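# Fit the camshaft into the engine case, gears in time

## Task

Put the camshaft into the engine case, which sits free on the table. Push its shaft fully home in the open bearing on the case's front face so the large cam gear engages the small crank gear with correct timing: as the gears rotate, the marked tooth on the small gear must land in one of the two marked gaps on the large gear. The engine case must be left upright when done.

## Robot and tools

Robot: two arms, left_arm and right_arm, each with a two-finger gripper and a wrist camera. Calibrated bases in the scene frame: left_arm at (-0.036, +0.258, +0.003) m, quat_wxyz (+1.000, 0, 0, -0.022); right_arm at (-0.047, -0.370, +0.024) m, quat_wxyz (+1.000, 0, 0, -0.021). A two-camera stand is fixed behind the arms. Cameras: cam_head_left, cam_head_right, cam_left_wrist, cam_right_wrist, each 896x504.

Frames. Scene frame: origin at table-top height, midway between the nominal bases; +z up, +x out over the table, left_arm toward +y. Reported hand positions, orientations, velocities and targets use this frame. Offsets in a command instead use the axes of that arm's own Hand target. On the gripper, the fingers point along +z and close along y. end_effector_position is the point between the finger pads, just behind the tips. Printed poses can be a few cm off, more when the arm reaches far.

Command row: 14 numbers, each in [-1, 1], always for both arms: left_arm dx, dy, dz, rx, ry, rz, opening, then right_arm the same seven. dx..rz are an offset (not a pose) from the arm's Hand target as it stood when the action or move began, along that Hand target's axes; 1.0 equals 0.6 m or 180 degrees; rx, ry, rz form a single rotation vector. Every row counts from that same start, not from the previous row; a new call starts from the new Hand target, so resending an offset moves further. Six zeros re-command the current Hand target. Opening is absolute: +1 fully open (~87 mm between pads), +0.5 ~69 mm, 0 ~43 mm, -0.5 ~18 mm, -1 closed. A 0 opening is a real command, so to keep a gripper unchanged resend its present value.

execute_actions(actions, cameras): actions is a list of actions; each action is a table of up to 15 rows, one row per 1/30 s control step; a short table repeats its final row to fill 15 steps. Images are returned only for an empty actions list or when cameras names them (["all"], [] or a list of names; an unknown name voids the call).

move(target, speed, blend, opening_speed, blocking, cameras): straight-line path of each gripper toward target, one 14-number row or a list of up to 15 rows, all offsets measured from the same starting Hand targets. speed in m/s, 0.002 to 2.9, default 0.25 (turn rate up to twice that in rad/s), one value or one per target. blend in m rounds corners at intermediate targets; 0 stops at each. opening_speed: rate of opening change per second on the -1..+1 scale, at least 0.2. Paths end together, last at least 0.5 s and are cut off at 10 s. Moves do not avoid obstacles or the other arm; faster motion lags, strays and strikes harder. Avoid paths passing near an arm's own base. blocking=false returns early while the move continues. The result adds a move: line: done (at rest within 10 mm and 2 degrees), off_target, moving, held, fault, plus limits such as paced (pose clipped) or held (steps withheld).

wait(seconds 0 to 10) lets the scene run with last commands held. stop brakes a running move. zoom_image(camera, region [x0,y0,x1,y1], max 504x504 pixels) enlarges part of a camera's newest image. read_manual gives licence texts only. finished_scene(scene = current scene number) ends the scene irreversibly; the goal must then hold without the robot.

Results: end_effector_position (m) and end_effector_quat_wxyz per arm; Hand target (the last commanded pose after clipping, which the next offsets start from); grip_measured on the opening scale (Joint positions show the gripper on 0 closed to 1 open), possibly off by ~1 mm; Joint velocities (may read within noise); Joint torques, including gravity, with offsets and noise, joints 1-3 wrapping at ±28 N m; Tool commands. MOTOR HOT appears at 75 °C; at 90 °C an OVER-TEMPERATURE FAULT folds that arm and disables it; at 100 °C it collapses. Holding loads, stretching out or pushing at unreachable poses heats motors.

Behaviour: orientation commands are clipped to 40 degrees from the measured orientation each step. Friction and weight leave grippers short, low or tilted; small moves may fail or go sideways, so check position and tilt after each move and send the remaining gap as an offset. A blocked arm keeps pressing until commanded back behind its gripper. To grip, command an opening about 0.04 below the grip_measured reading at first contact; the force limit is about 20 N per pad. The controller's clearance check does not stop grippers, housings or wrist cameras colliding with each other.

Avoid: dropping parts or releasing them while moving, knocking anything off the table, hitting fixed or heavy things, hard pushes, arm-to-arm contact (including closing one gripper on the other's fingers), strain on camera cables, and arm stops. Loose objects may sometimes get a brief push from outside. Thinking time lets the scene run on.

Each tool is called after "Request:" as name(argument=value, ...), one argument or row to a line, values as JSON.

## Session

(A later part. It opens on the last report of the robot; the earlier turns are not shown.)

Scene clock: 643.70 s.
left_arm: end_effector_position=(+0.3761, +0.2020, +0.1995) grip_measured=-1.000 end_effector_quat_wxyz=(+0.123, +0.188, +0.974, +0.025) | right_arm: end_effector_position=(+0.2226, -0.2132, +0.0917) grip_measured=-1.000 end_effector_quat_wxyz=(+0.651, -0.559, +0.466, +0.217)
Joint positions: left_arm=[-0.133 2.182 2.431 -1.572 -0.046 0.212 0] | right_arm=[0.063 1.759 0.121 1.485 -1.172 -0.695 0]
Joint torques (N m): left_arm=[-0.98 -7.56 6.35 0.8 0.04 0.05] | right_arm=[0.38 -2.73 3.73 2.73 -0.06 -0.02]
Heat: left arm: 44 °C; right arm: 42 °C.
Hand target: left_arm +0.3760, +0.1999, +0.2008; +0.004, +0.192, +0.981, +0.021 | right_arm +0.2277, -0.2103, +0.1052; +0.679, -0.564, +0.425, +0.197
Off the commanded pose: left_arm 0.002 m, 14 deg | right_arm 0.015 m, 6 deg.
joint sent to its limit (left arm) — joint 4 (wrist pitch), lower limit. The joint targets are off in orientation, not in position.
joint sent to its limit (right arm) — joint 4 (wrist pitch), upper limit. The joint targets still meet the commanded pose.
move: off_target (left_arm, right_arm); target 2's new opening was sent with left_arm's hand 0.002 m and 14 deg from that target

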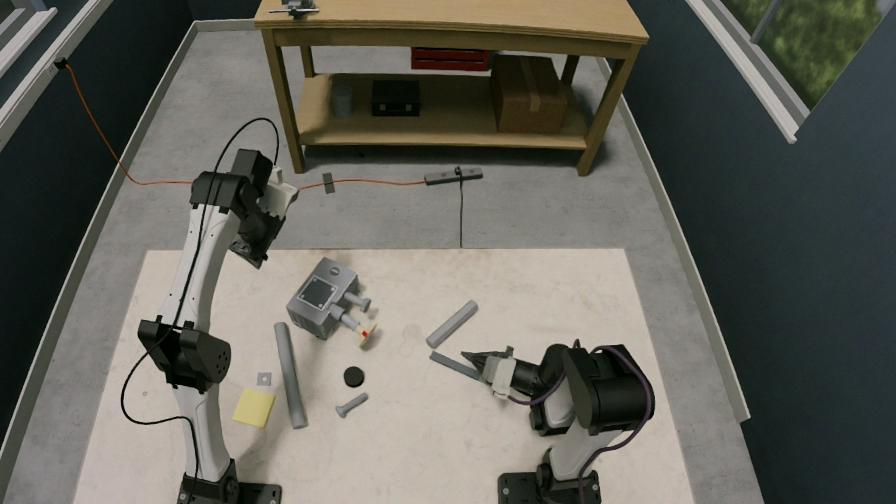

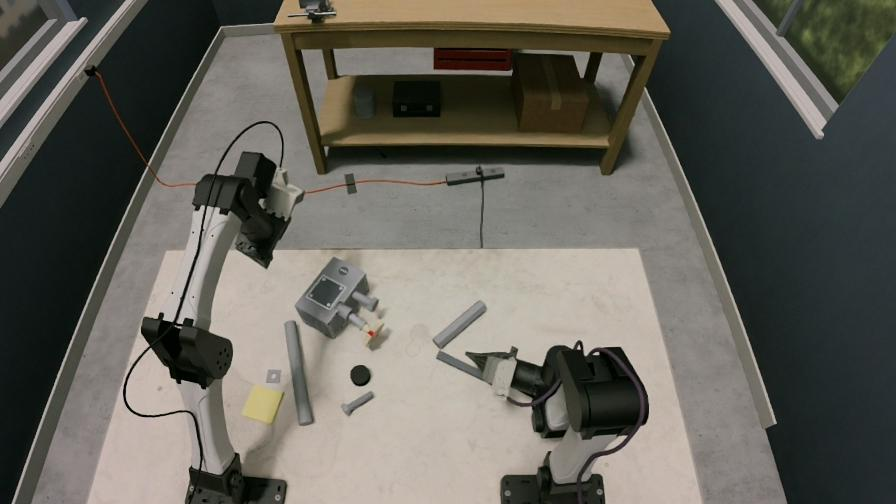

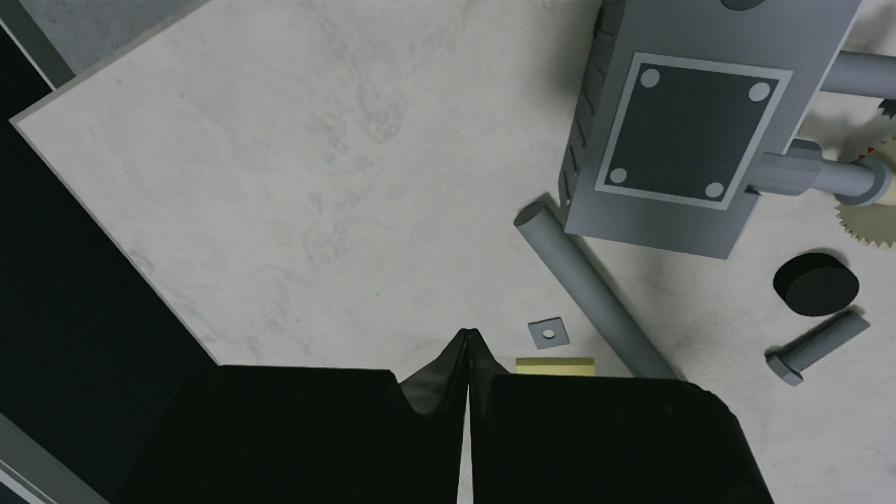

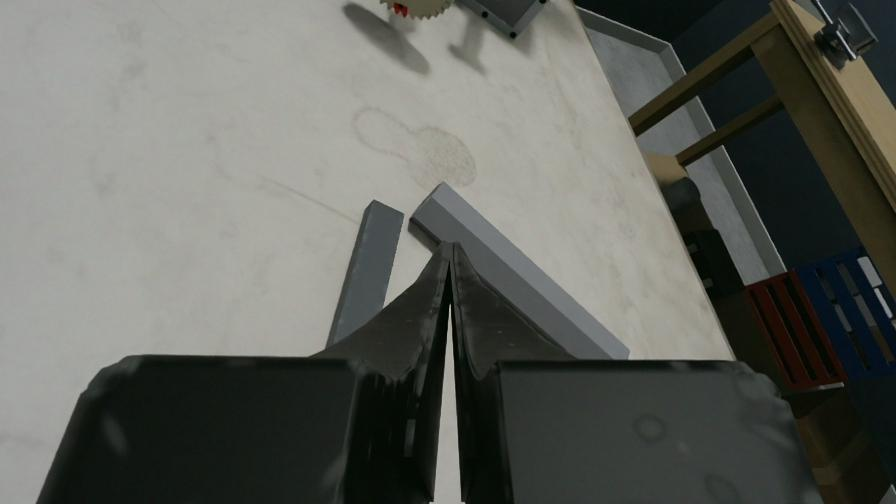

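Request:
move(
  target=[-0.008,-0.035,0.25,0,0,0,-1,-0.0085,0.0953,0.18,0.0324,0.0243,0,1],
  speed=0.2,
  cameras=["all"],
)

Request:
zoom_image(
  camera="cam_right_wrist",
  region=[200, 0, 700, 300],
)

Scene clock: 676.27 s.
left_arm: end_effector_position=(+0.3698, +0.1893, +0.0505) grip_measured=-1.000 end_effector_quat_wxyz=(-0.008, +0.192, +0.981, +0.023) | right_arm: end_effector_position=(+0.2138, -0.1008, +0.0557) grip_measured=+0.981 end_effector_quat_wxyz=(+0.620, -0.579, +0.507, +0.155)
Joint positions: left_arm=[-0.162 2.343 2.077 -1.321 -0.046 0.18 0] | right_arm=[0.723 1.908 0.219 1.486 -0.408 -0.688 0.991]
Joint torques (N m): left_arm=[-0.92 -9.37 5.33 0.64 0.12 -0.07] | right_arm=[0.65 -3.6 4.3 3.12 0.1 0.2]
Heat: left arm: 42 °C; right arm: 42 °C.
Hand target: left_arm +0.3748, +0.1845, +0.0500; +0.004, +0.192, +0.981, +0.021 | right_arm +0.2204, -0.0920, +0.0751; +0.690, -0.536, +0.461, +0.154
Off the commanded pose: left_arm 0.007 m, 1 deg | right_arm 0.022 m, 11 deg.
joint sent to its limit (right arm) — joint 4 (wrist pitch), upper limit. The joint targets are off in orientation, not in position.
move: off_target (right_arm)

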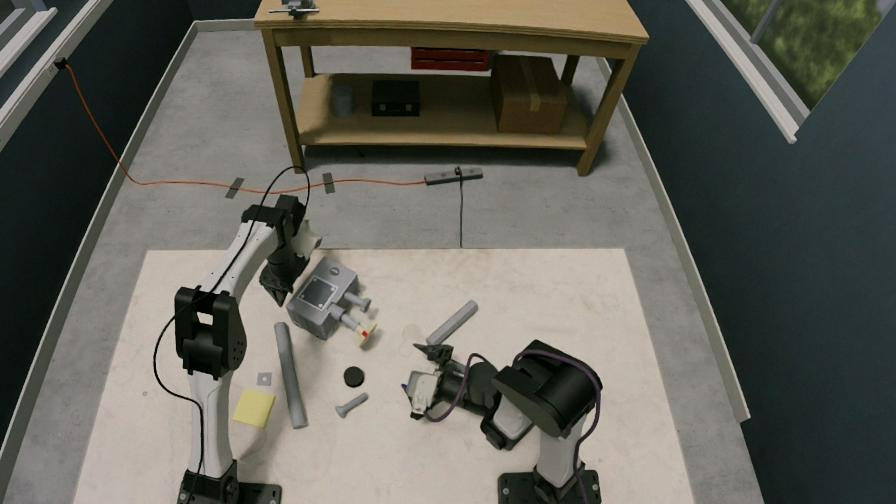

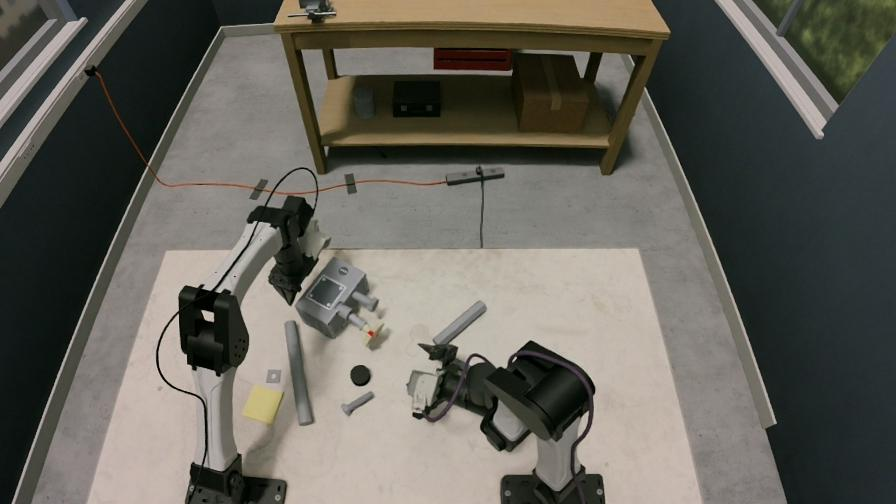

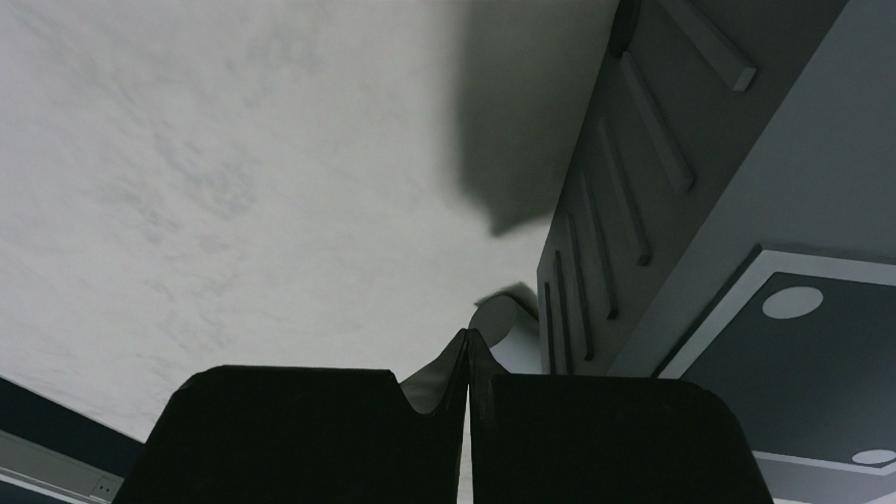

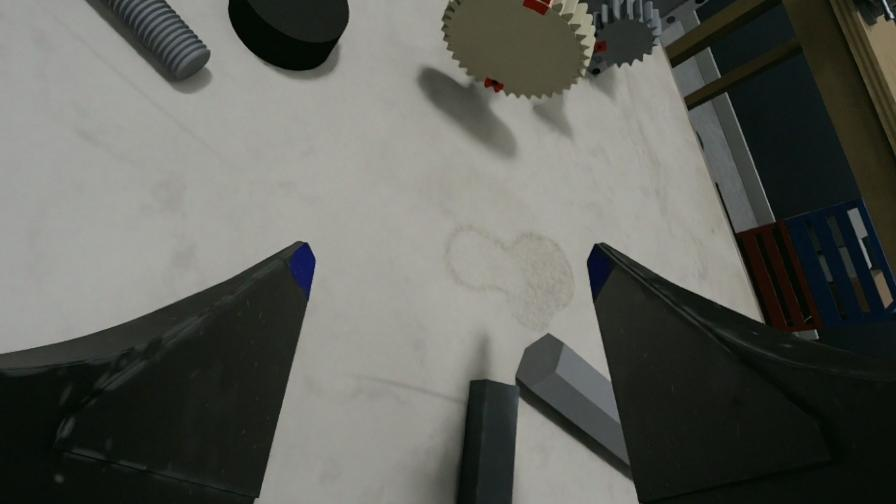

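Scaled by 1.008 from the camera's 896x504 image, which has a finer 1280x720 frame.

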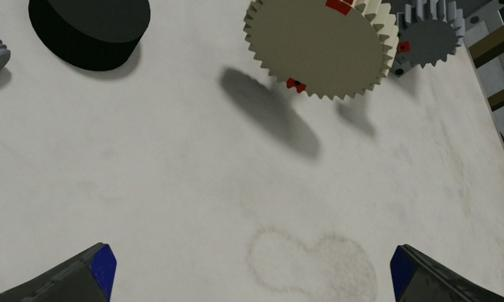

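Request:
move(
  target=[0,0,0,0,0,0,-1,0.046,-0.028,0.076,0.0266,-0.0356,0,1],
  speed=0.12,
  cameras=["cam_right_wrist","cam_head_left"],
)

Request:
zoom_image(
  camera="cam_right_wrist",
  region=[280, 0, 680, 240],
)

Scene clock: 700.67 s.
left_arm: end_effector_position=(+0.3698, +0.1893, +0.0505) grip_measured=-1.000 end_effector_quat_wxyz=(-0.008, +0.192, +0.981, +0.023) | right_arm: end_effector_position=(+0.2592, -0.0704, +0.0437) grip_measured=+0.981 end_effector_quat_wxyz=(+0.630, -0.573, +0.498, +0.163)
Joint positions: left_arm=[-0.162 2.343 2.077 -1.321 -0.046 0.18 0] | right_arm=[0.694 2.095 0.439 1.486 -0.45 -0.676 0.991]
Joint torques (N m): left_arm=[-0.92 -9.37 5.31 0.64 0.12 -0.08] | right_arm=[-0.85 -4.9 4.51 3.12 -0.05 0.19]
Heat: left arm: 42 °C; right arm: 45 °C.
Hand target: left_arm +0.3748, +0.1845, +0.0500; +0.004, +0.192, +0.981, +0.021 | right_arm +0.2683, -0.0658, +0.0630; +0.737, -0.497, +0.427, +0.164
Off the commanded pose: left_arm 0.007 m, 1 deg | right_arm 0.022 m, 17 deg.
joint sent to its limit (right arm) — joint 4 (wrist pitch), upper limit. The joint targets are off in orientation, not in position.
move: off_target (right_arm)
Images, in order (width x height): cam_head_left 896x504, cam_right_wrist 896x504.

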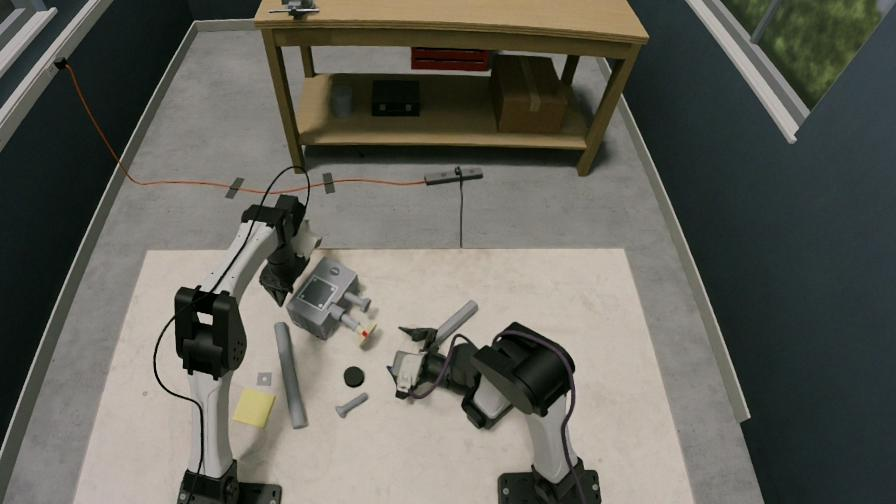

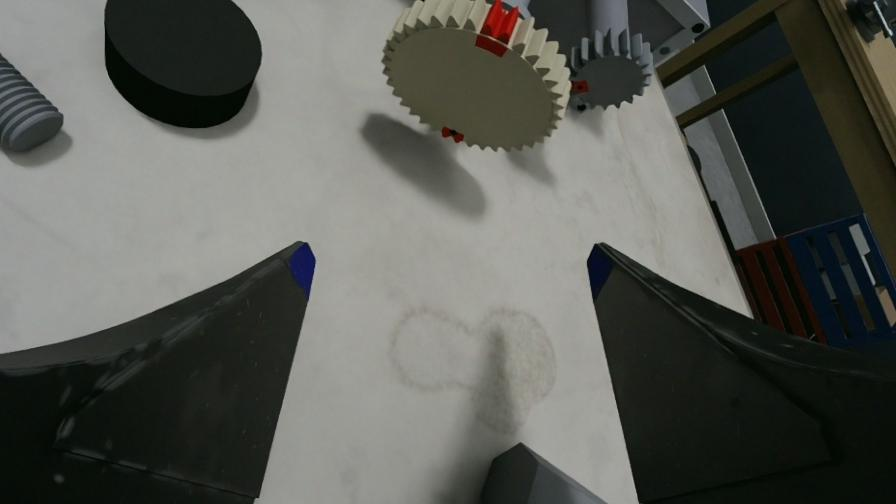

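Scaled by 1.260 from the camera's 896x504 image, which has a finer 1280x720 frame.

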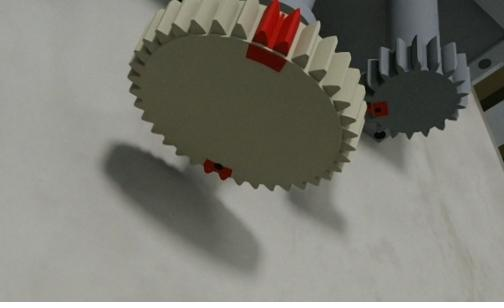

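Request:
move(
  target=[0,0,0,0,0,0,-1,0.016,0.005,0.071,0,0,0,1],
  speed=0.1,
  cameras=["cam_right_wrist"],
)

Scene clock: 718.43 s.
left_arm: end_effector_position=(+0.3698, +0.1893, +0.0505) grip_measured=-1.000 end_effector_quat_wxyz=(-0.008, +0.192, +0.981, +0.023) | right_arm: end_effector_position=(+0.2870, -0.0373, +0.0407) grip_measured=+0.981 end_effector_quat_wxyz=(+0.648, -0.561, +0.489, +0.163)
Joint positions: left_arm=[-0.162 2.343 2.077 -1.321 -0.046 0.18 0] | right_arm=[0.726 2.213 0.609 1.486 -0.414 -0.654 0.991]
Joint torques (N m): left_arm=[-0.94 -9.37 5.33 0.64 0.12 -0.07] | right_arm=[0.65 -5.67 4.85 3.13 0.11 0.18]
Heat: left arm: 42 °C; right arm: 46 °C.
Hand target: left_arm +0.3748, +0.1845, +0.0500; +0.004, +0.192, +0.981, +0.021 | right_arm +0.2918, -0.0290, +0.0598; +0.737, -0.497, +0.427, +0.164
Off the commanded pose: left_arm 0.007 m, 1 deg | right_arm 0.021 m, 14 deg.
joint sent to its limit (right arm) — joint 4 (wrist pitch), upper limit. The joint targets are off in orientation, not in position.
move: off_target (right_arm)
Images, in order (width x height): cam_right_wrist 896x504.

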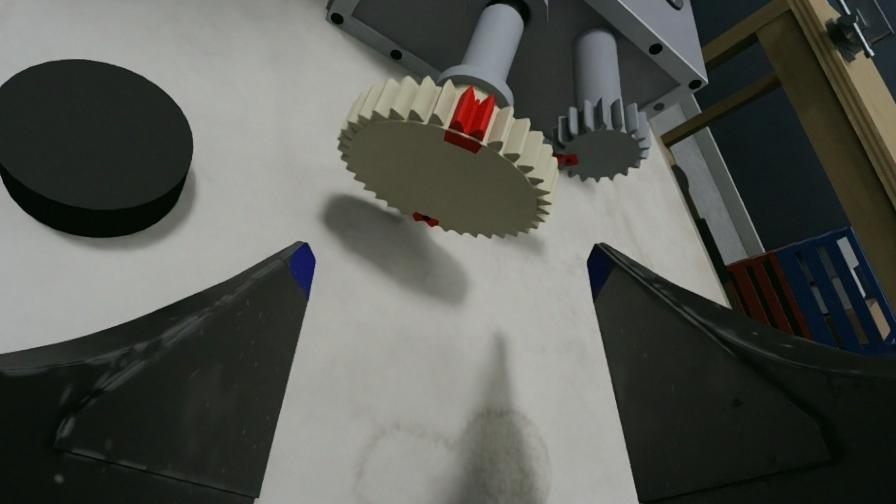

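Request:
move(
  target=[0,0,0,0,0,0,-1,0.003,0.007,0.046,0,0,0,1],
  speed=0.08,
  cameras=["cam_right_wrist"],
)

Scene clock: 730.43 s.
left_arm: end_effector_position=(+0.3698, +0.1893, +0.0505) grip_measured=-1.000 end_effector_quat_wxyz=(-0.008, +0.192, +0.981, +0.023) | right_arm: end_effector_position=(+0.2999, -0.0104, +0.0436) grip_measured=+0.981 end_effector_quat_wxyz=(+0.664, -0.550, +0.481, +0.163)
Joint positions: left_arm=[-0.162 2.343 2.077 -1.321 -0.046 0.18 0] | right_arm=[0.766 2.277 0.719 1.487 -0.368 -0.638 0.991]
Joint torques (N m): left_arm=[-0.9 -9.39 5.3 0.65 0.12 -0.07] | right_arm=[0.61 -5.75 4.85 3.13 0.15 0.18]
Heat: left arm: 43 °C; right arm: 46 °C.
Hand target: left_arm +0.3748, +0.1845, +0.0500; +0.004, +0.192, +0.981, +0.021 | right_arm +0.3029, -0.0033, +0.0597; +0.737, -0.497, +0.427, +0.164
Off the commanded pose: left_arm 0.007 m, 1 deg | right_arm 0.018 m, 12 deg.
joint sent to its limit (right arm) — joint 4 (wrist pitch), upper limit. The joint targets are off in orientation, not in position.
move: off_target (right_arm)
Images, in order (width x height): cam_right_wrist 896x504.

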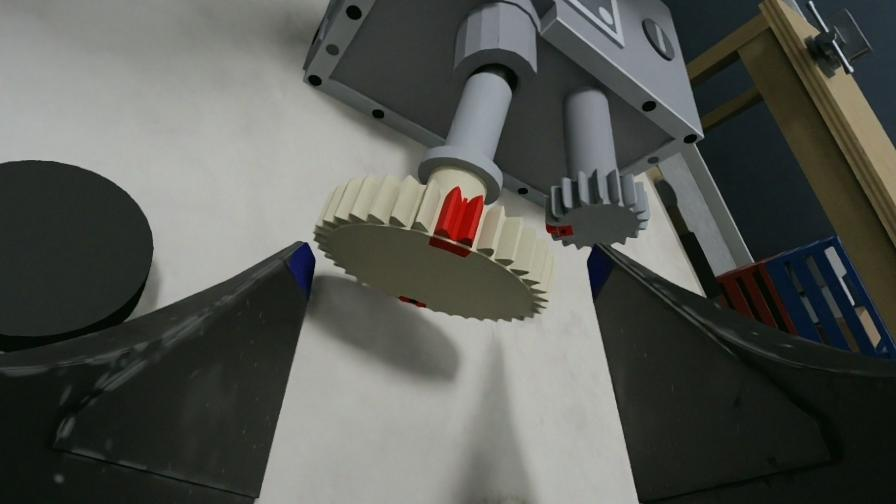

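Request:
move(
  target=[0,0,0,0,0,0,-1,0,0,0,0,0,0,0.3],
  opening_speed=0.4,
  cameras=["cam_right_wrist"],
)

Scene clock: 738.87 s.
left_arm: end_effector_position=(+0.3698, +0.1893, +0.0505) grip_measured=-1.000 end_effector_quat_wxyz=(-0.008, +0.192, +0.981, +0.023) | right_arm: end_effector_position=(+0.2994, -0.0108, +0.0401) grip_measured=+0.382 end_effector_quat_wxyz=(+0.661, -0.550, +0.483, +0.162)
Joint positions: left_arm=[-0.162 2.343 2.077 -1.321 -0.046 0.18 0] | right_arm=[0.767 2.284 0.719 1.487 -0.364 -0.637 0.691]
Joint torques (N m): left_arm=[-0.92 -9.4 5.33 0.65 0.12 -0.08] | right_arm=[0.54 -6.42 4.88 3.15 0.14 0.13]
Heat: left arm: 43 °C; right arm: 47 °C.
Hand target: left_arm +0.3748, +0.1845, +0.0500; +0.004, +0.192, +0.981, +0.021 | right_arm +0.3028, -0.0032, +0.0596; +0.737, -0.498, +0.427, +0.164
Off the commanded pose: left_arm 0.007 m, 1 deg | right_arm 0.021 m, 12 deg.
joint sent to its limit (right arm) — joint 4 (wrist pitch), upper limit. The joint targets are off in orientation, not in position.
move: off_target (right_arm)
Images, in order (width x height): cam_right_wrist 896x504.

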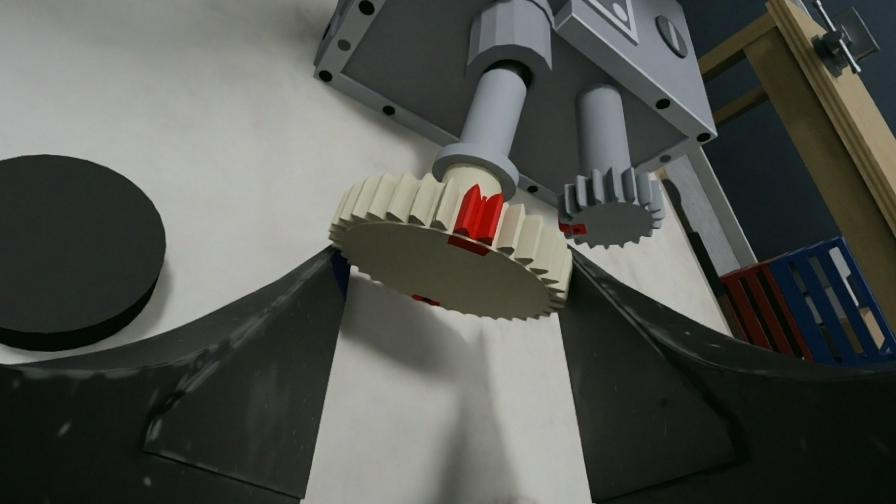

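Request:
move(
  target=[0,0,0,0,0,0,-1,-0.02,-0.015,0.0035,0,0,0,0.25],
  speed=0.05,
  cameras=["cam_right_wrist"],
)

Scene clock: 775.00 s.
left_arm: end_effector_position=(+0.3698, +0.1893, +0.0505) grip_measured=-1.000 end_effector_quat_wxyz=(-0.008, +0.192, +0.981, +0.023) | right_arm: end_effector_position=(+0.2993, -0.0107, +0.0400) grip_measured=+0.382 end_effector_quat_wxyz=(+0.661, -0.550, +0.484, +0.163)
Joint positions: left_arm=[-0.162 2.343 2.077 -1.321 -0.046 0.18 0] | right_arm=[0.767 2.284 0.719 1.487 -0.364 -0.636 0.691]
Joint torques (N m): left_arm=[-0.92 -9.4 5.31 0.64 0.12 -0.07] | right_arm=[0.59 -9.14 3.96 3.14 0.16 0.22]
Heat: left arm: 43 °C; right arm: 48 °C.
Hand target: left_arm +0.3748, +0.1845, +0.0500; +0.004, +0.192, +0.981, +0.021 | right_arm +0.3028, -0.0033, +0.0747; +0.737, -0.498, +0.427, +0.164
Off the commanded pose: left_arm 0.007 m, 1 deg | right_arm 0.036 m, 12 deg.
joint sent to its limit (right arm) — joint 4 (wrist pitch), upper limit. The joint targets are off in orientation, not in position.
move: off_target (right_arm)
Images, in order (width x height): cam_right_wrist 896x504.

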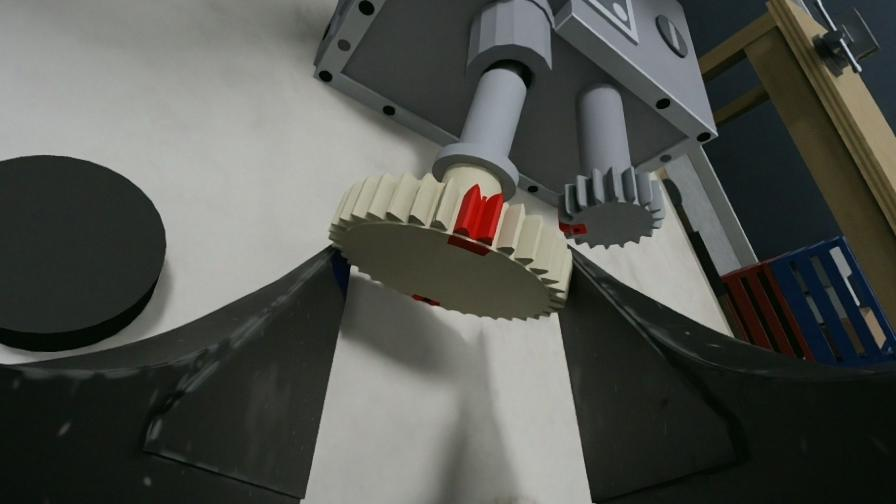

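Request:
move(
  target=[0,0,0,0,0,0,-1,-0.02,-0.015,0.0035,0,0,0,0.25],
  speed=0.05,
  cameras=["cam_right_wrist"],
)

Scene clock: 779.67 s.
left_arm: end_effector_position=(+0.3698, +0.1893, +0.0505) grip_measured=-1.000 end_effector_quat_wxyz=(-0.008, +0.192, +0.981, +0.023) | right_arm: end_effector_position=(+0.2981, -0.0084, +0.0450) grip_measured=+0.382 end_effector_quat_wxyz=(+0.661, -0.547, +0.486, +0.169)
Joint positions: left_arm=[-0.162 2.343 2.077 -1.321 -0.046 0.18 0] | right_arm=[0.771 2.265 0.719 1.47 -0.364 -0.621 0.691]
Joint torques (N m): left_arm=[-0.92 -9.39 5.31 0.64 0.13 -0.07] | right_arm=[0.27 -10.29 3.36 3.32 0.21 0.14]
Heat: left arm: 43 °C; right arm: 48 °C.
Hand target: left_arm +0.3748, +0.1845, +0.0500; +0.004, +0.192, +0.981, +0.021 | right_arm +0.3028, -0.0033, +0.0899; +0.737, -0.498, +0.427, +0.164
Off the commanded pose: left_arm 0.007 m, 1 deg | right_arm 0.045 m, 12 deg.
joint sent to its limit (right arm) — joint 4 (wrist pitch), upper limit. The joint targets are off in orientation, not in position.
move: off_target (right_arm)
Images, in order (width x height): cam_right_wrist 896x504.

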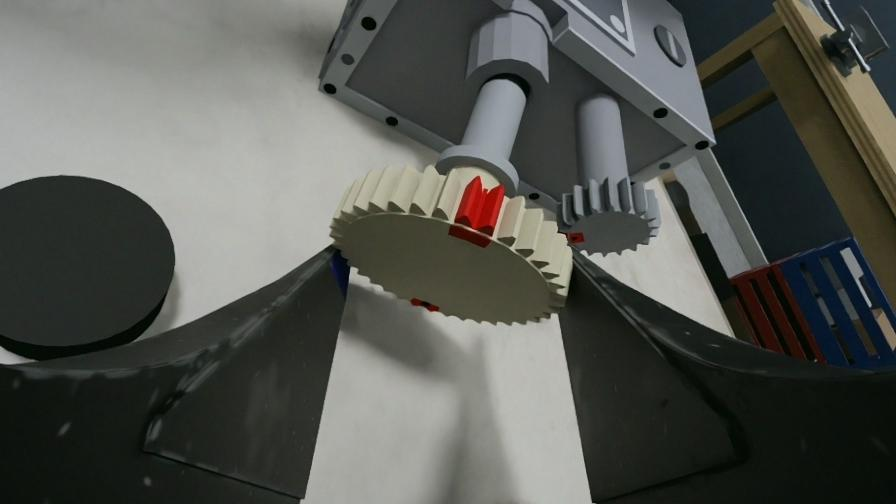

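Request:
move(
  target=[0,0,0,0,0,0,-1,-0.013,-0.01,0.002,0,0,0,0.25],
  speed=0.05,
  cameras=["cam_right_wrist"],
)

Request:
zoom_image(
  camera="cam_right_wrist",
  region=[300, 0, 720, 330],
)

Scene clock: 786.27 s.
left_arm: end_effector_position=(+0.3698, +0.1893, +0.0505) grip_measured=-1.000 end_effector_quat_wxyz=(-0.008, +0.192, +0.981, +0.023) | right_arm: end_effector_position=(+0.2948, -0.0065, +0.0510) grip_measured=+0.382 end_effector_quat_wxyz=(+0.661, -0.547, +0.483, +0.176)
Joint positions: left_arm=[-0.162 2.343 2.077 -1.321 -0.046 0.18 0] | right_arm=[0.775 2.243 0.713 1.462 -0.374 -0.613 0.691]
Joint torques (N m): left_arm=[-0.94 -9.39 5.31 0.64 0.12 -0.08] | right_arm=[0.06 -10.4 3.54 3.37 0.31 0.12]
Heat: left arm: 43 °C; right arm: 48 °C.
Hand target: left_arm +0.3748, +0.1845, +0.0500; +0.004, +0.192, +0.981, +0.021 | right_arm +0.3029, -0.0036, +0.0998; +0.737, -0.498, +0.427, +0.164
Off the commanded pose: left_arm 0.007 m, 1 deg | right_arm 0.050 m, 12 deg.
joint sent to its limit (right arm) — joint 4 (wrist pitch), upper limit. The joint targets are off in orientation, not in position.
move: off_target (right_arm)
Images, in order (width x height): cam_right_wrist 896x504.

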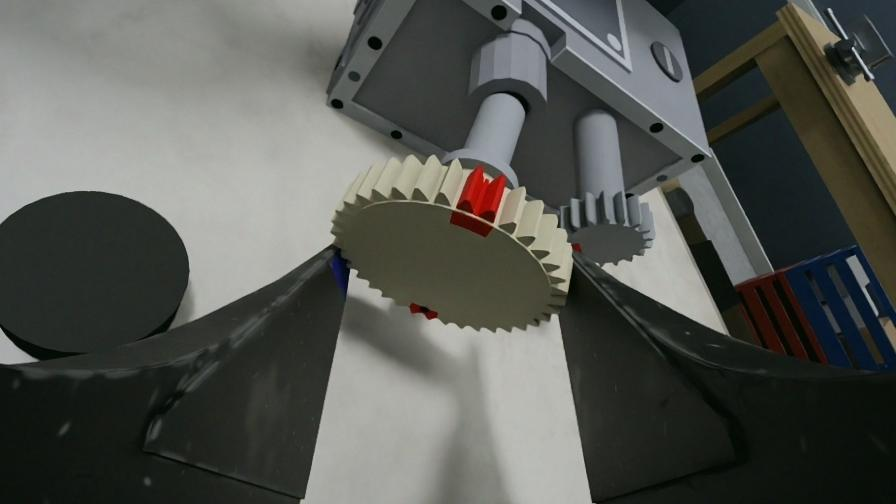

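Scaled by 1.200 from the camera's 896x504 image, which has a finer 1280x720 frame.

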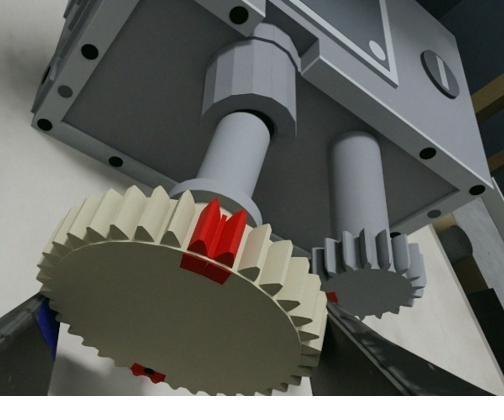

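Request:
move(
  target=[0,0,0,0,0,0,-1,-0.005,-0.03,0.005,0,0,0,0.25],
  speed=0.05,
  cameras=["cam_right_wrist"],
)

Request:
zoom_image(
  camera="cam_right_wrist",
  region=[300, 0, 720, 330],
)

Scene clock: 797.20 s.
left_arm: end_effector_position=(+0.3698, +0.1893, +0.0505) grip_measured=-1.000 end_effector_quat_wxyz=(-0.008, +0.192, +0.981, +0.023) | right_arm: end_effector_position=(+0.2923, -0.0046, +0.0568) grip_measured=+0.382 end_effector_quat_wxyz=(+0.660, -0.549, +0.476, +0.192)
Joint positions: left_arm=[-0.162 2.343 2.077 -1.321 -0.046 0.18 0] | right_arm=[0.766 2.226 0.713 1.453 -0.413 -0.597 0.691]
Joint torques (N m): left_arm=[-0.91 -9.39 5.31 0.64 0.12 -0.07] | right_arm=[-1.78 -10.54 4.85 3.48 0.38 0.09]
Heat: left arm: 43 °C; right arm: 49 °C.
Hand target: left_arm +0.3748, +0.1845, +0.0500; +0.004, +0.192, +0.981, +0.021 | right_arm +0.3145, -0.0085, +0.1131; +0.737, -0.498, +0.427, +0.164
Off the commanded pose: left_arm 0.007 m, 1 deg | right_arm 0.061 m, 12 deg.
joint sent to its limit (right arm) — joint 4 (wrist pitch), upper limit. The joint targets still meet the commanded pose.
move: off_target (right_arm)
Images, in order (width x height): cam_right_wrist 896x504.

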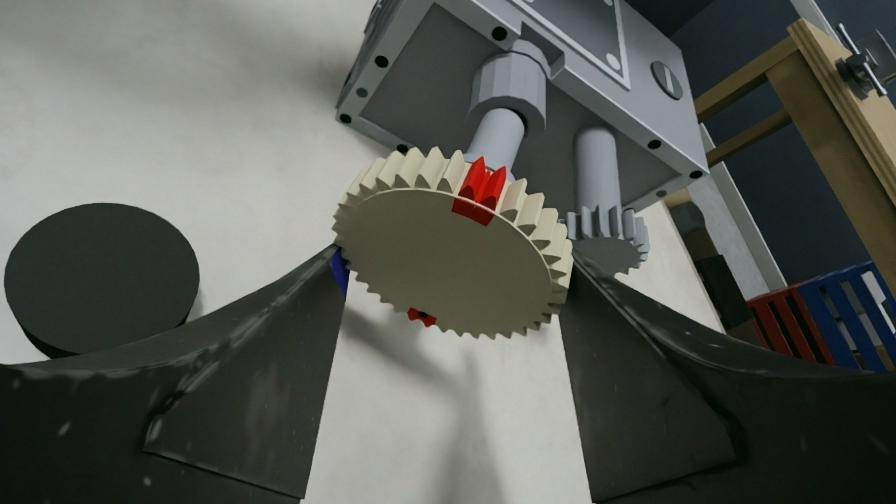

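Scaled by 1.200 from the camera's 896x504 image, which has a finer 1280x720 frame.

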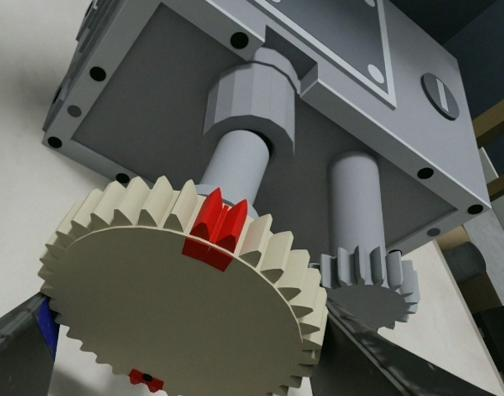

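Request:
move(
  target=[0,0,0,0,0,0,-1,0.012,-0.035,0.012,0,0,0,0.25],
  speed=0.05,
  cameras=["cam_right_wrist"],
)

Request:
zoom_image(
  camera="cam_right_wrist",
  region=[300, 0, 720, 330],
)

Scene clock: 810.47 s.
left_arm: end_effector_position=(+0.3698, +0.1893, +0.0505) grip_measured=-1.000 end_effector_quat_wxyz=(-0.008, +0.192, +0.981, +0.023) | right_arm: end_effector_position=(+0.3067, -0.0144, +0.0590) grip_measured=+0.382 end_effector_quat_wxyz=(+0.660, -0.542, +0.482, +0.198)
Joint positions: left_arm=[-0.162 2.343 2.077 -1.321 -0.046 0.18 0] | right_arm=[0.716 2.226 0.732 1.438 -0.46 -0.578 0.691]
Joint torques (N m): left_arm=[-0.92 -9.39 5.31 0.64 0.12 -0.08] | right_arm=[-1.72 -9.65 7.5 3.64 0.39 0.06]
Heat: left arm: 43 °C; right arm: 48 °C.
Hand target: left_arm +0.3748, +0.1845, +0.0500; +0.004, +0.192, +0.981, +0.021 | right_arm +0.3362, -0.0131, +0.1212; +0.737, -0.497, +0.427, +0.164
Off the commanded pose: left_arm 0.007 m, 1 deg | right_arm 0.069 m, 12 deg.
joint sent to its limit (right arm) — joint 4 (wrist pitch), upper limit. The joint targets are off in position, not in orientation.
move: off_target (right_arm)
Images, in order (width x height): cam_right_wrist 896x504.

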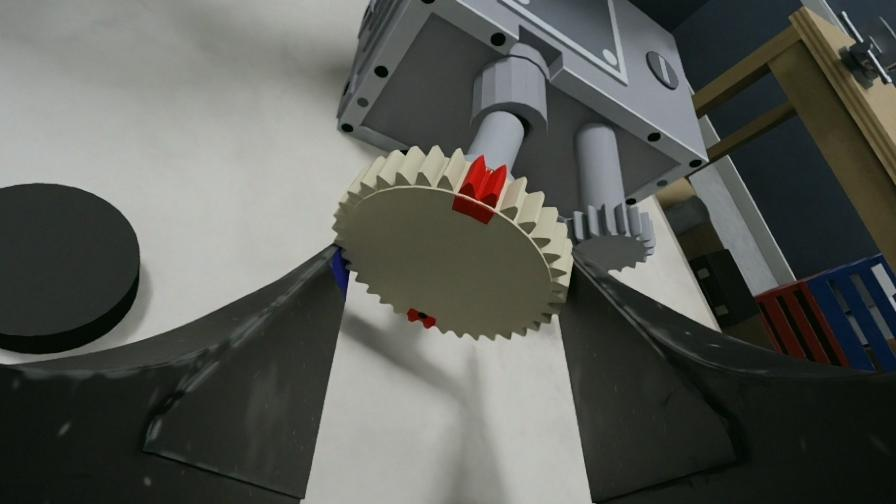

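Scaled by 1.200 from the camera's 896x504 image, which has a finer 1280x720 frame.

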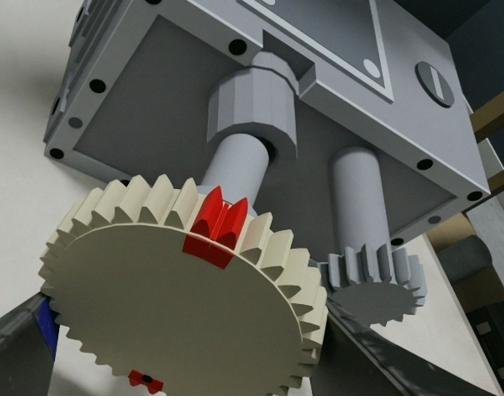

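Request:
move(
  target=[0,0,0,0,0,0,-1,0.022,0.042,-0.028,-0.1205,0.0372,0.0337,0.25],
  speed=0.05,
  cameras=["cam_right_wrist"],
)

Request:
zoom_image(
  camera="cam_right_wrist",
  region=[300, 0, 720, 330],
)

Scene clock: 835.83 s.
left_arm: end_effector_position=(+0.3698, +0.1893, +0.0505) grip_measured=-1.000 end_effector_quat_wxyz=(-0.008, +0.192, +0.981, +0.023) | right_arm: end_effector_position=(+0.3122, -0.0242, +0.0664) grip_measured=+0.381 end_effector_quat_wxyz=(-0.572, +0.611, -0.485, -0.253)
Joint positions: left_arm=[-0.162 2.343 2.077 -1.321 -0.046 0.18 0] | right_arm=[0.615 2.06 0.843 0.923 -0.722 -0.679 0.69]
Joint torques (N m): left_arm=[-0.91 -9.37 5.33 0.64 0.12 -0.07] | right_arm=[-0.54 -9.42 7.38 2.21 -0.27 -0.02]
Heat: left arm: 43 °C; right arm: 49 °C.
Hand target: left_arm +0.3748, +0.1845, +0.0500; +0.004, +0.192, +0.981, +0.021 | right_arm +0.3191, -0.0187, +0.0932; +0.594, -0.613, +0.456, +0.251
Off the commanded pose: left_arm 0.007 m, 1 deg | right_arm 0.029 m, 4 deg.
move: off_target (right_arm)
Images, in order (width x height): cam_right_wrist 896x504.

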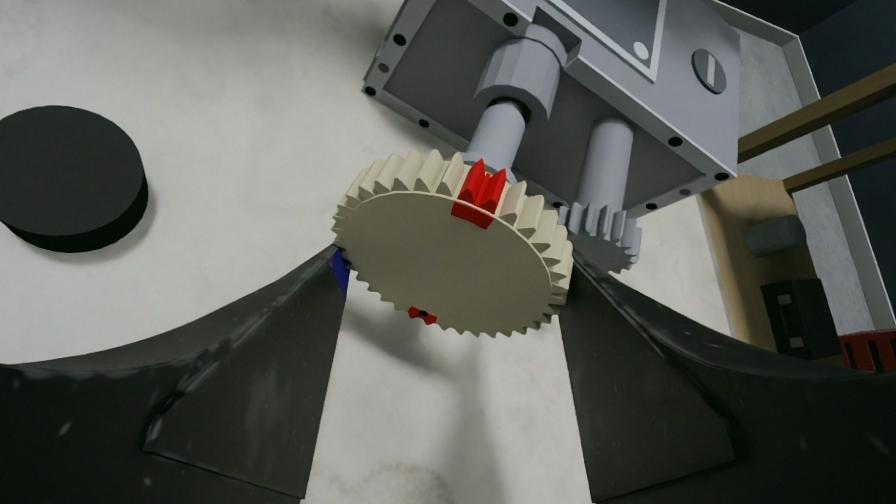

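Scaled by 1.200 from the camera's 896x504 image, which has a finer 1280x720 frame.

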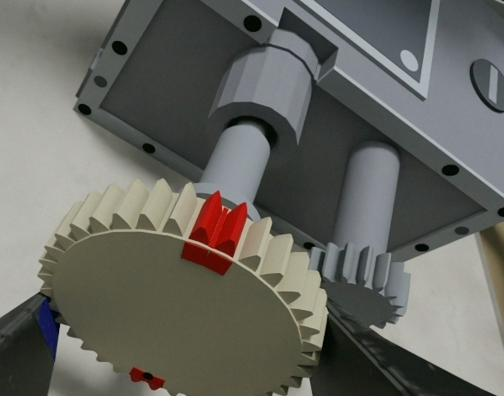

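Request:
move(
  target=[0,-0.05,0,0,0,0,-1,0,0,0,0,0,0,0.25],
  speed=0.06,
  cameras=["all"],
)

Scene clock: 845.67 s.
left_arm: end_effector_position=(+0.3626, +0.1705, +0.0446) grip_measured=-1.000 end_effector_quat_wxyz=(-0.012, +0.185, +0.982, +0.032) | right_arm: end_effector_position=(+0.3122, -0.0243, +0.0664) grip_measured=+0.380 end_effector_quat_wxyz=(-0.572, +0.611, -0.485, -0.253)
Joint positions: left_arm=[-0.211 2.343 2.051 -1.306 -0.062 0.117 0] | right_arm=[0.615 2.059 0.843 0.922 -0.722 -0.68 0.69]
Joint torques (N m): left_arm=[-2.14 -10.89 4.19 0.64 0.28 -0.07] | right_arm=[-0.53 -9.32 7.39 2.21 -0.28 -0.01]
Heat: left arm: 43 °C; right arm: 47 °C.
Hand target: left_arm +0.3635, +0.1568, +0.0488; +0.004, +0.192, +0.981, +0.021 | right_arm +0.3191, -0.0187, +0.0933; +0.595, -0.613, +0.456, +0.251
Off the commanded pose: left_arm 0.014 m, 2 deg | right_arm 0.028 m, 4 deg.
move: off_target (left_arm, right_arm)

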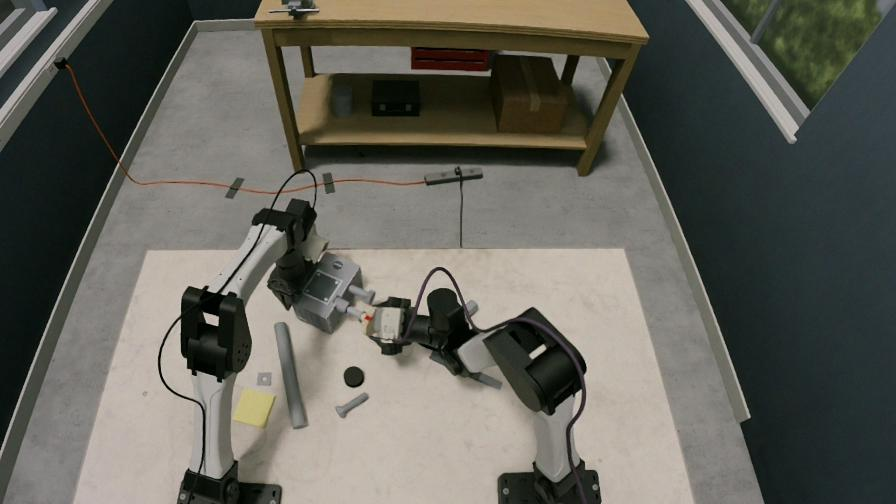

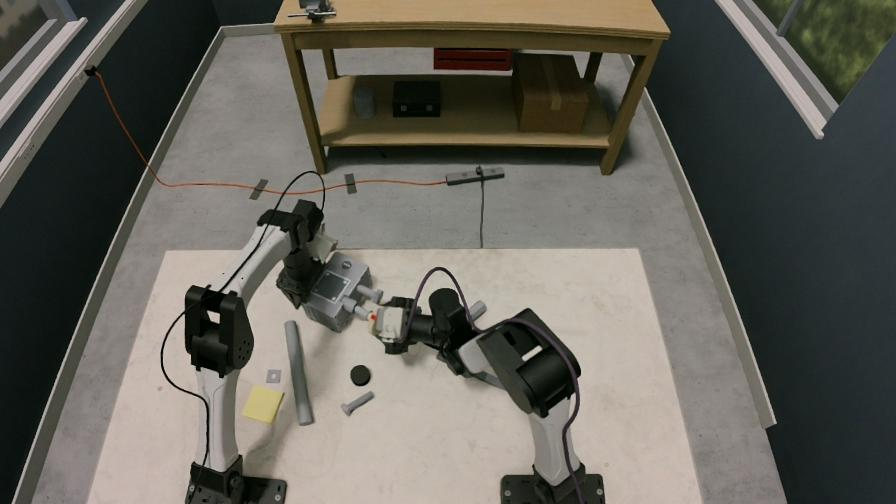

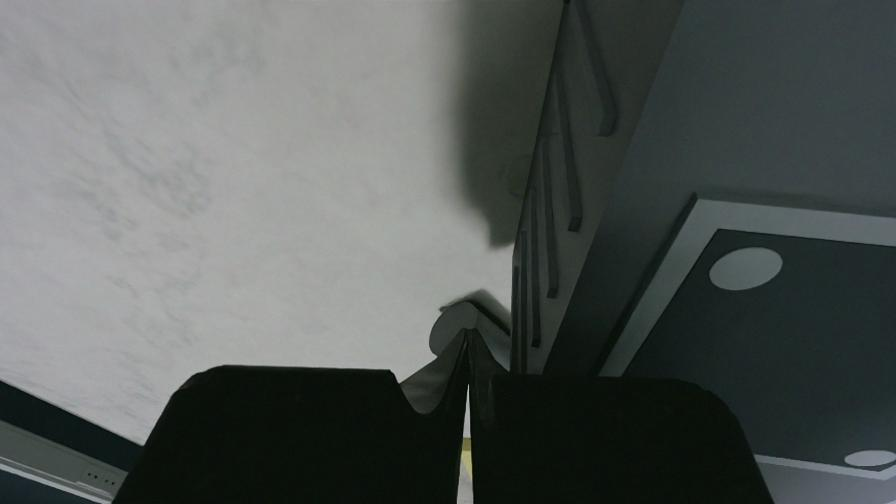

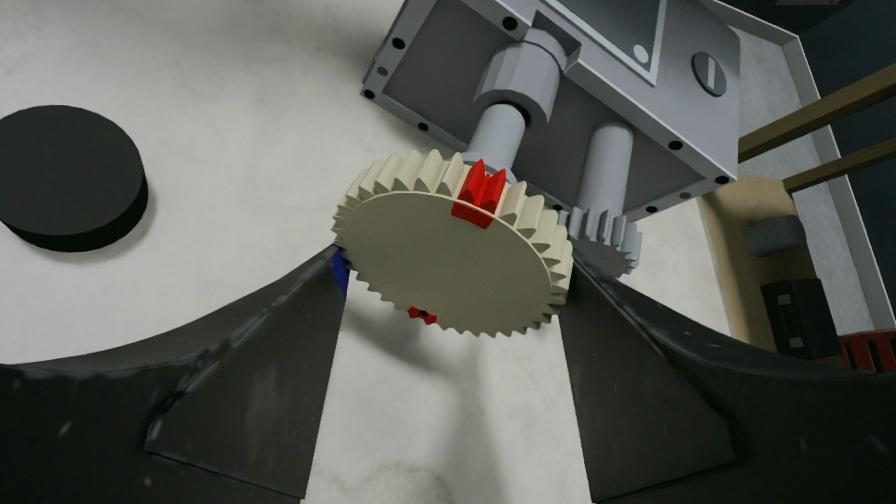

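Request:
move(
  target=[0,-0.01,0,0,0,0,-1,-0.001,-0.0092,0.032,0,0,0,0.25],
  speed=0.04,
  cameras=["cam_right_wrist"],
)

Request:
zoom_image(
  camera="cam_right_wrist",
  region=[300, 0, 720, 330],
)

Scene clock: 855.00 s.
left_arm: end_effector_position=(+0.3631, +0.1686, +0.0434) grip_measured=-1.000 end_effector_quat_wxyz=(-0.009, +0.183, +0.982, +0.039) | right_arm: end_effector_position=(+0.3059, -0.0144, +0.0584) grip_measured=+0.253 end_effector_quat_wxyz=(-0.543, +0.621, -0.495, -0.274)
Joint positions: left_arm=[-0.221 2.343 2.046 -1.298 -0.077 0.104 0] | right_arm=[0.633 2.068 0.893 0.816 -0.74 -0.68 0.627]
Joint torques (N m): left_arm=[-2.43 -11.1 4.1 0.57 0.42 -0.08] | right_arm=[0.02 -7.8 9.26 3.01 0.11 0.08]
Heat: left arm: 44 °C; right arm: 45 °C.
Hand target: left_arm +0.3612, +0.1513, +0.0485; +0.004, +0.192, +0.981, +0.021 | right_arm +0.3282, -0.0009, +0.0935; -0.595, +0.613, -0.456, -0.251
Off the commanded pose: left_arm 0.018 m, 3 deg | right_arm 0.044 m, 8 deg.
move: off_target (left_arm, right_arm)
Images, in order (width x height): cam_right_wrist 896x504.

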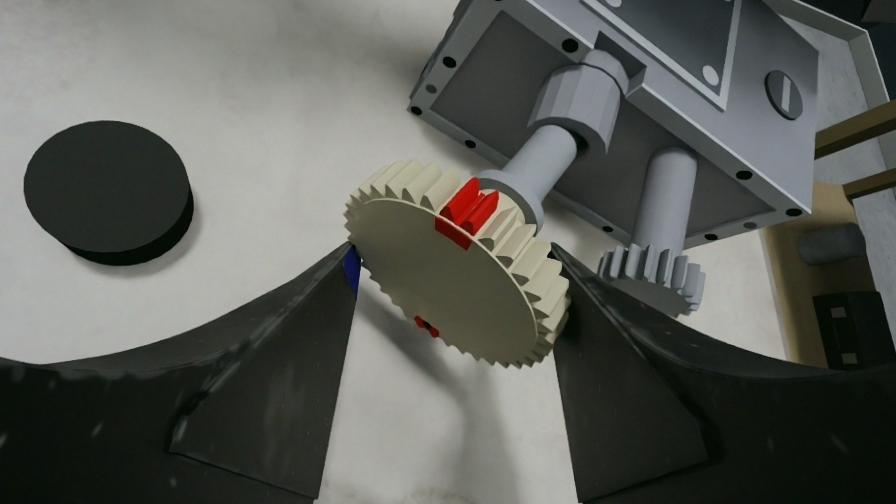

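Scaled by 1.200 from the camera's 896x504 image, which has a finer 1280x720 frame.

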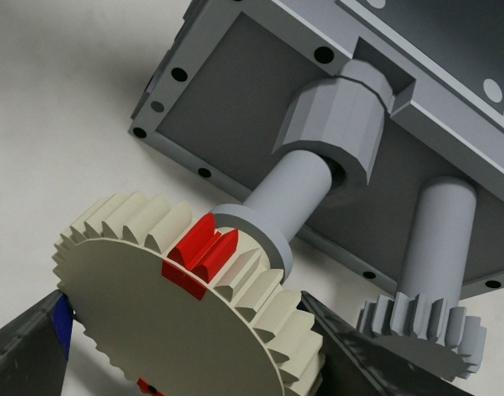

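Request:
move(
  target=[
    [0,0,0,0,0,0,-1,0.006,0.039,-0.027,0,0,0,0.2],
    [0,0,0,0,0,0,-1,0.006,0.039,-0.027,0,0,0,0.9],
  ],
  speed=0.05,
  opening_speed=0.6,
  cameras=["cam_right_wrist"],
)

Scene clock: 869.40 s.
left_arm: end_effector_position=(+0.3638, +0.1653, +0.0431) grip_measured=-1.000 end_effector_quat_wxyz=(-0.006, +0.186, +0.982, +0.040) | right_arm: end_effector_position=(+0.3049, -0.0176, +0.0675) grip_measured=+0.900 end_effector_quat_wxyz=(-0.579, +0.614, -0.471, -0.257)
Joint positions: left_arm=[-0.228 2.343 2.046 -1.292 -0.078 0.102 0] | right_arm=[0.633 2.068 0.83 0.97 -0.726 -0.68 0.95]
Joint torques (N m): left_arm=[-1.89 -11.07 4.18 0.53 0.42 -0.07] | right_arm=[0.32 -8.29 4.53 2.45 0.04 0.09]
Heat: left arm: 45 °C; right arm: 47 °C.
Hand target: left_arm +0.3612, +0.1512, +0.0485; +0.004, +0.192, +0.981, +0.021 | right_arm +0.3060, -0.0145, +0.0814; +0.595, -0.613, +0.456, +0.251
Off the commanded pose: left_arm 0.015 m, 2 deg | right_arm 0.014 m, 3 deg.
move: off_target (left_arm, right_arm); target 2's new opening was sent with right_arm's hand 0.021 m and 4 deg from that target
Images, in order (width x height): cam_right_wrist 896x504.

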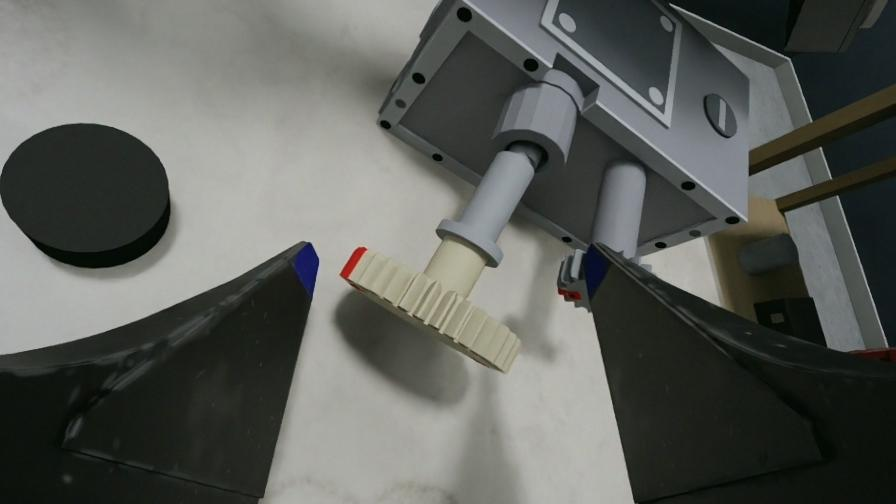

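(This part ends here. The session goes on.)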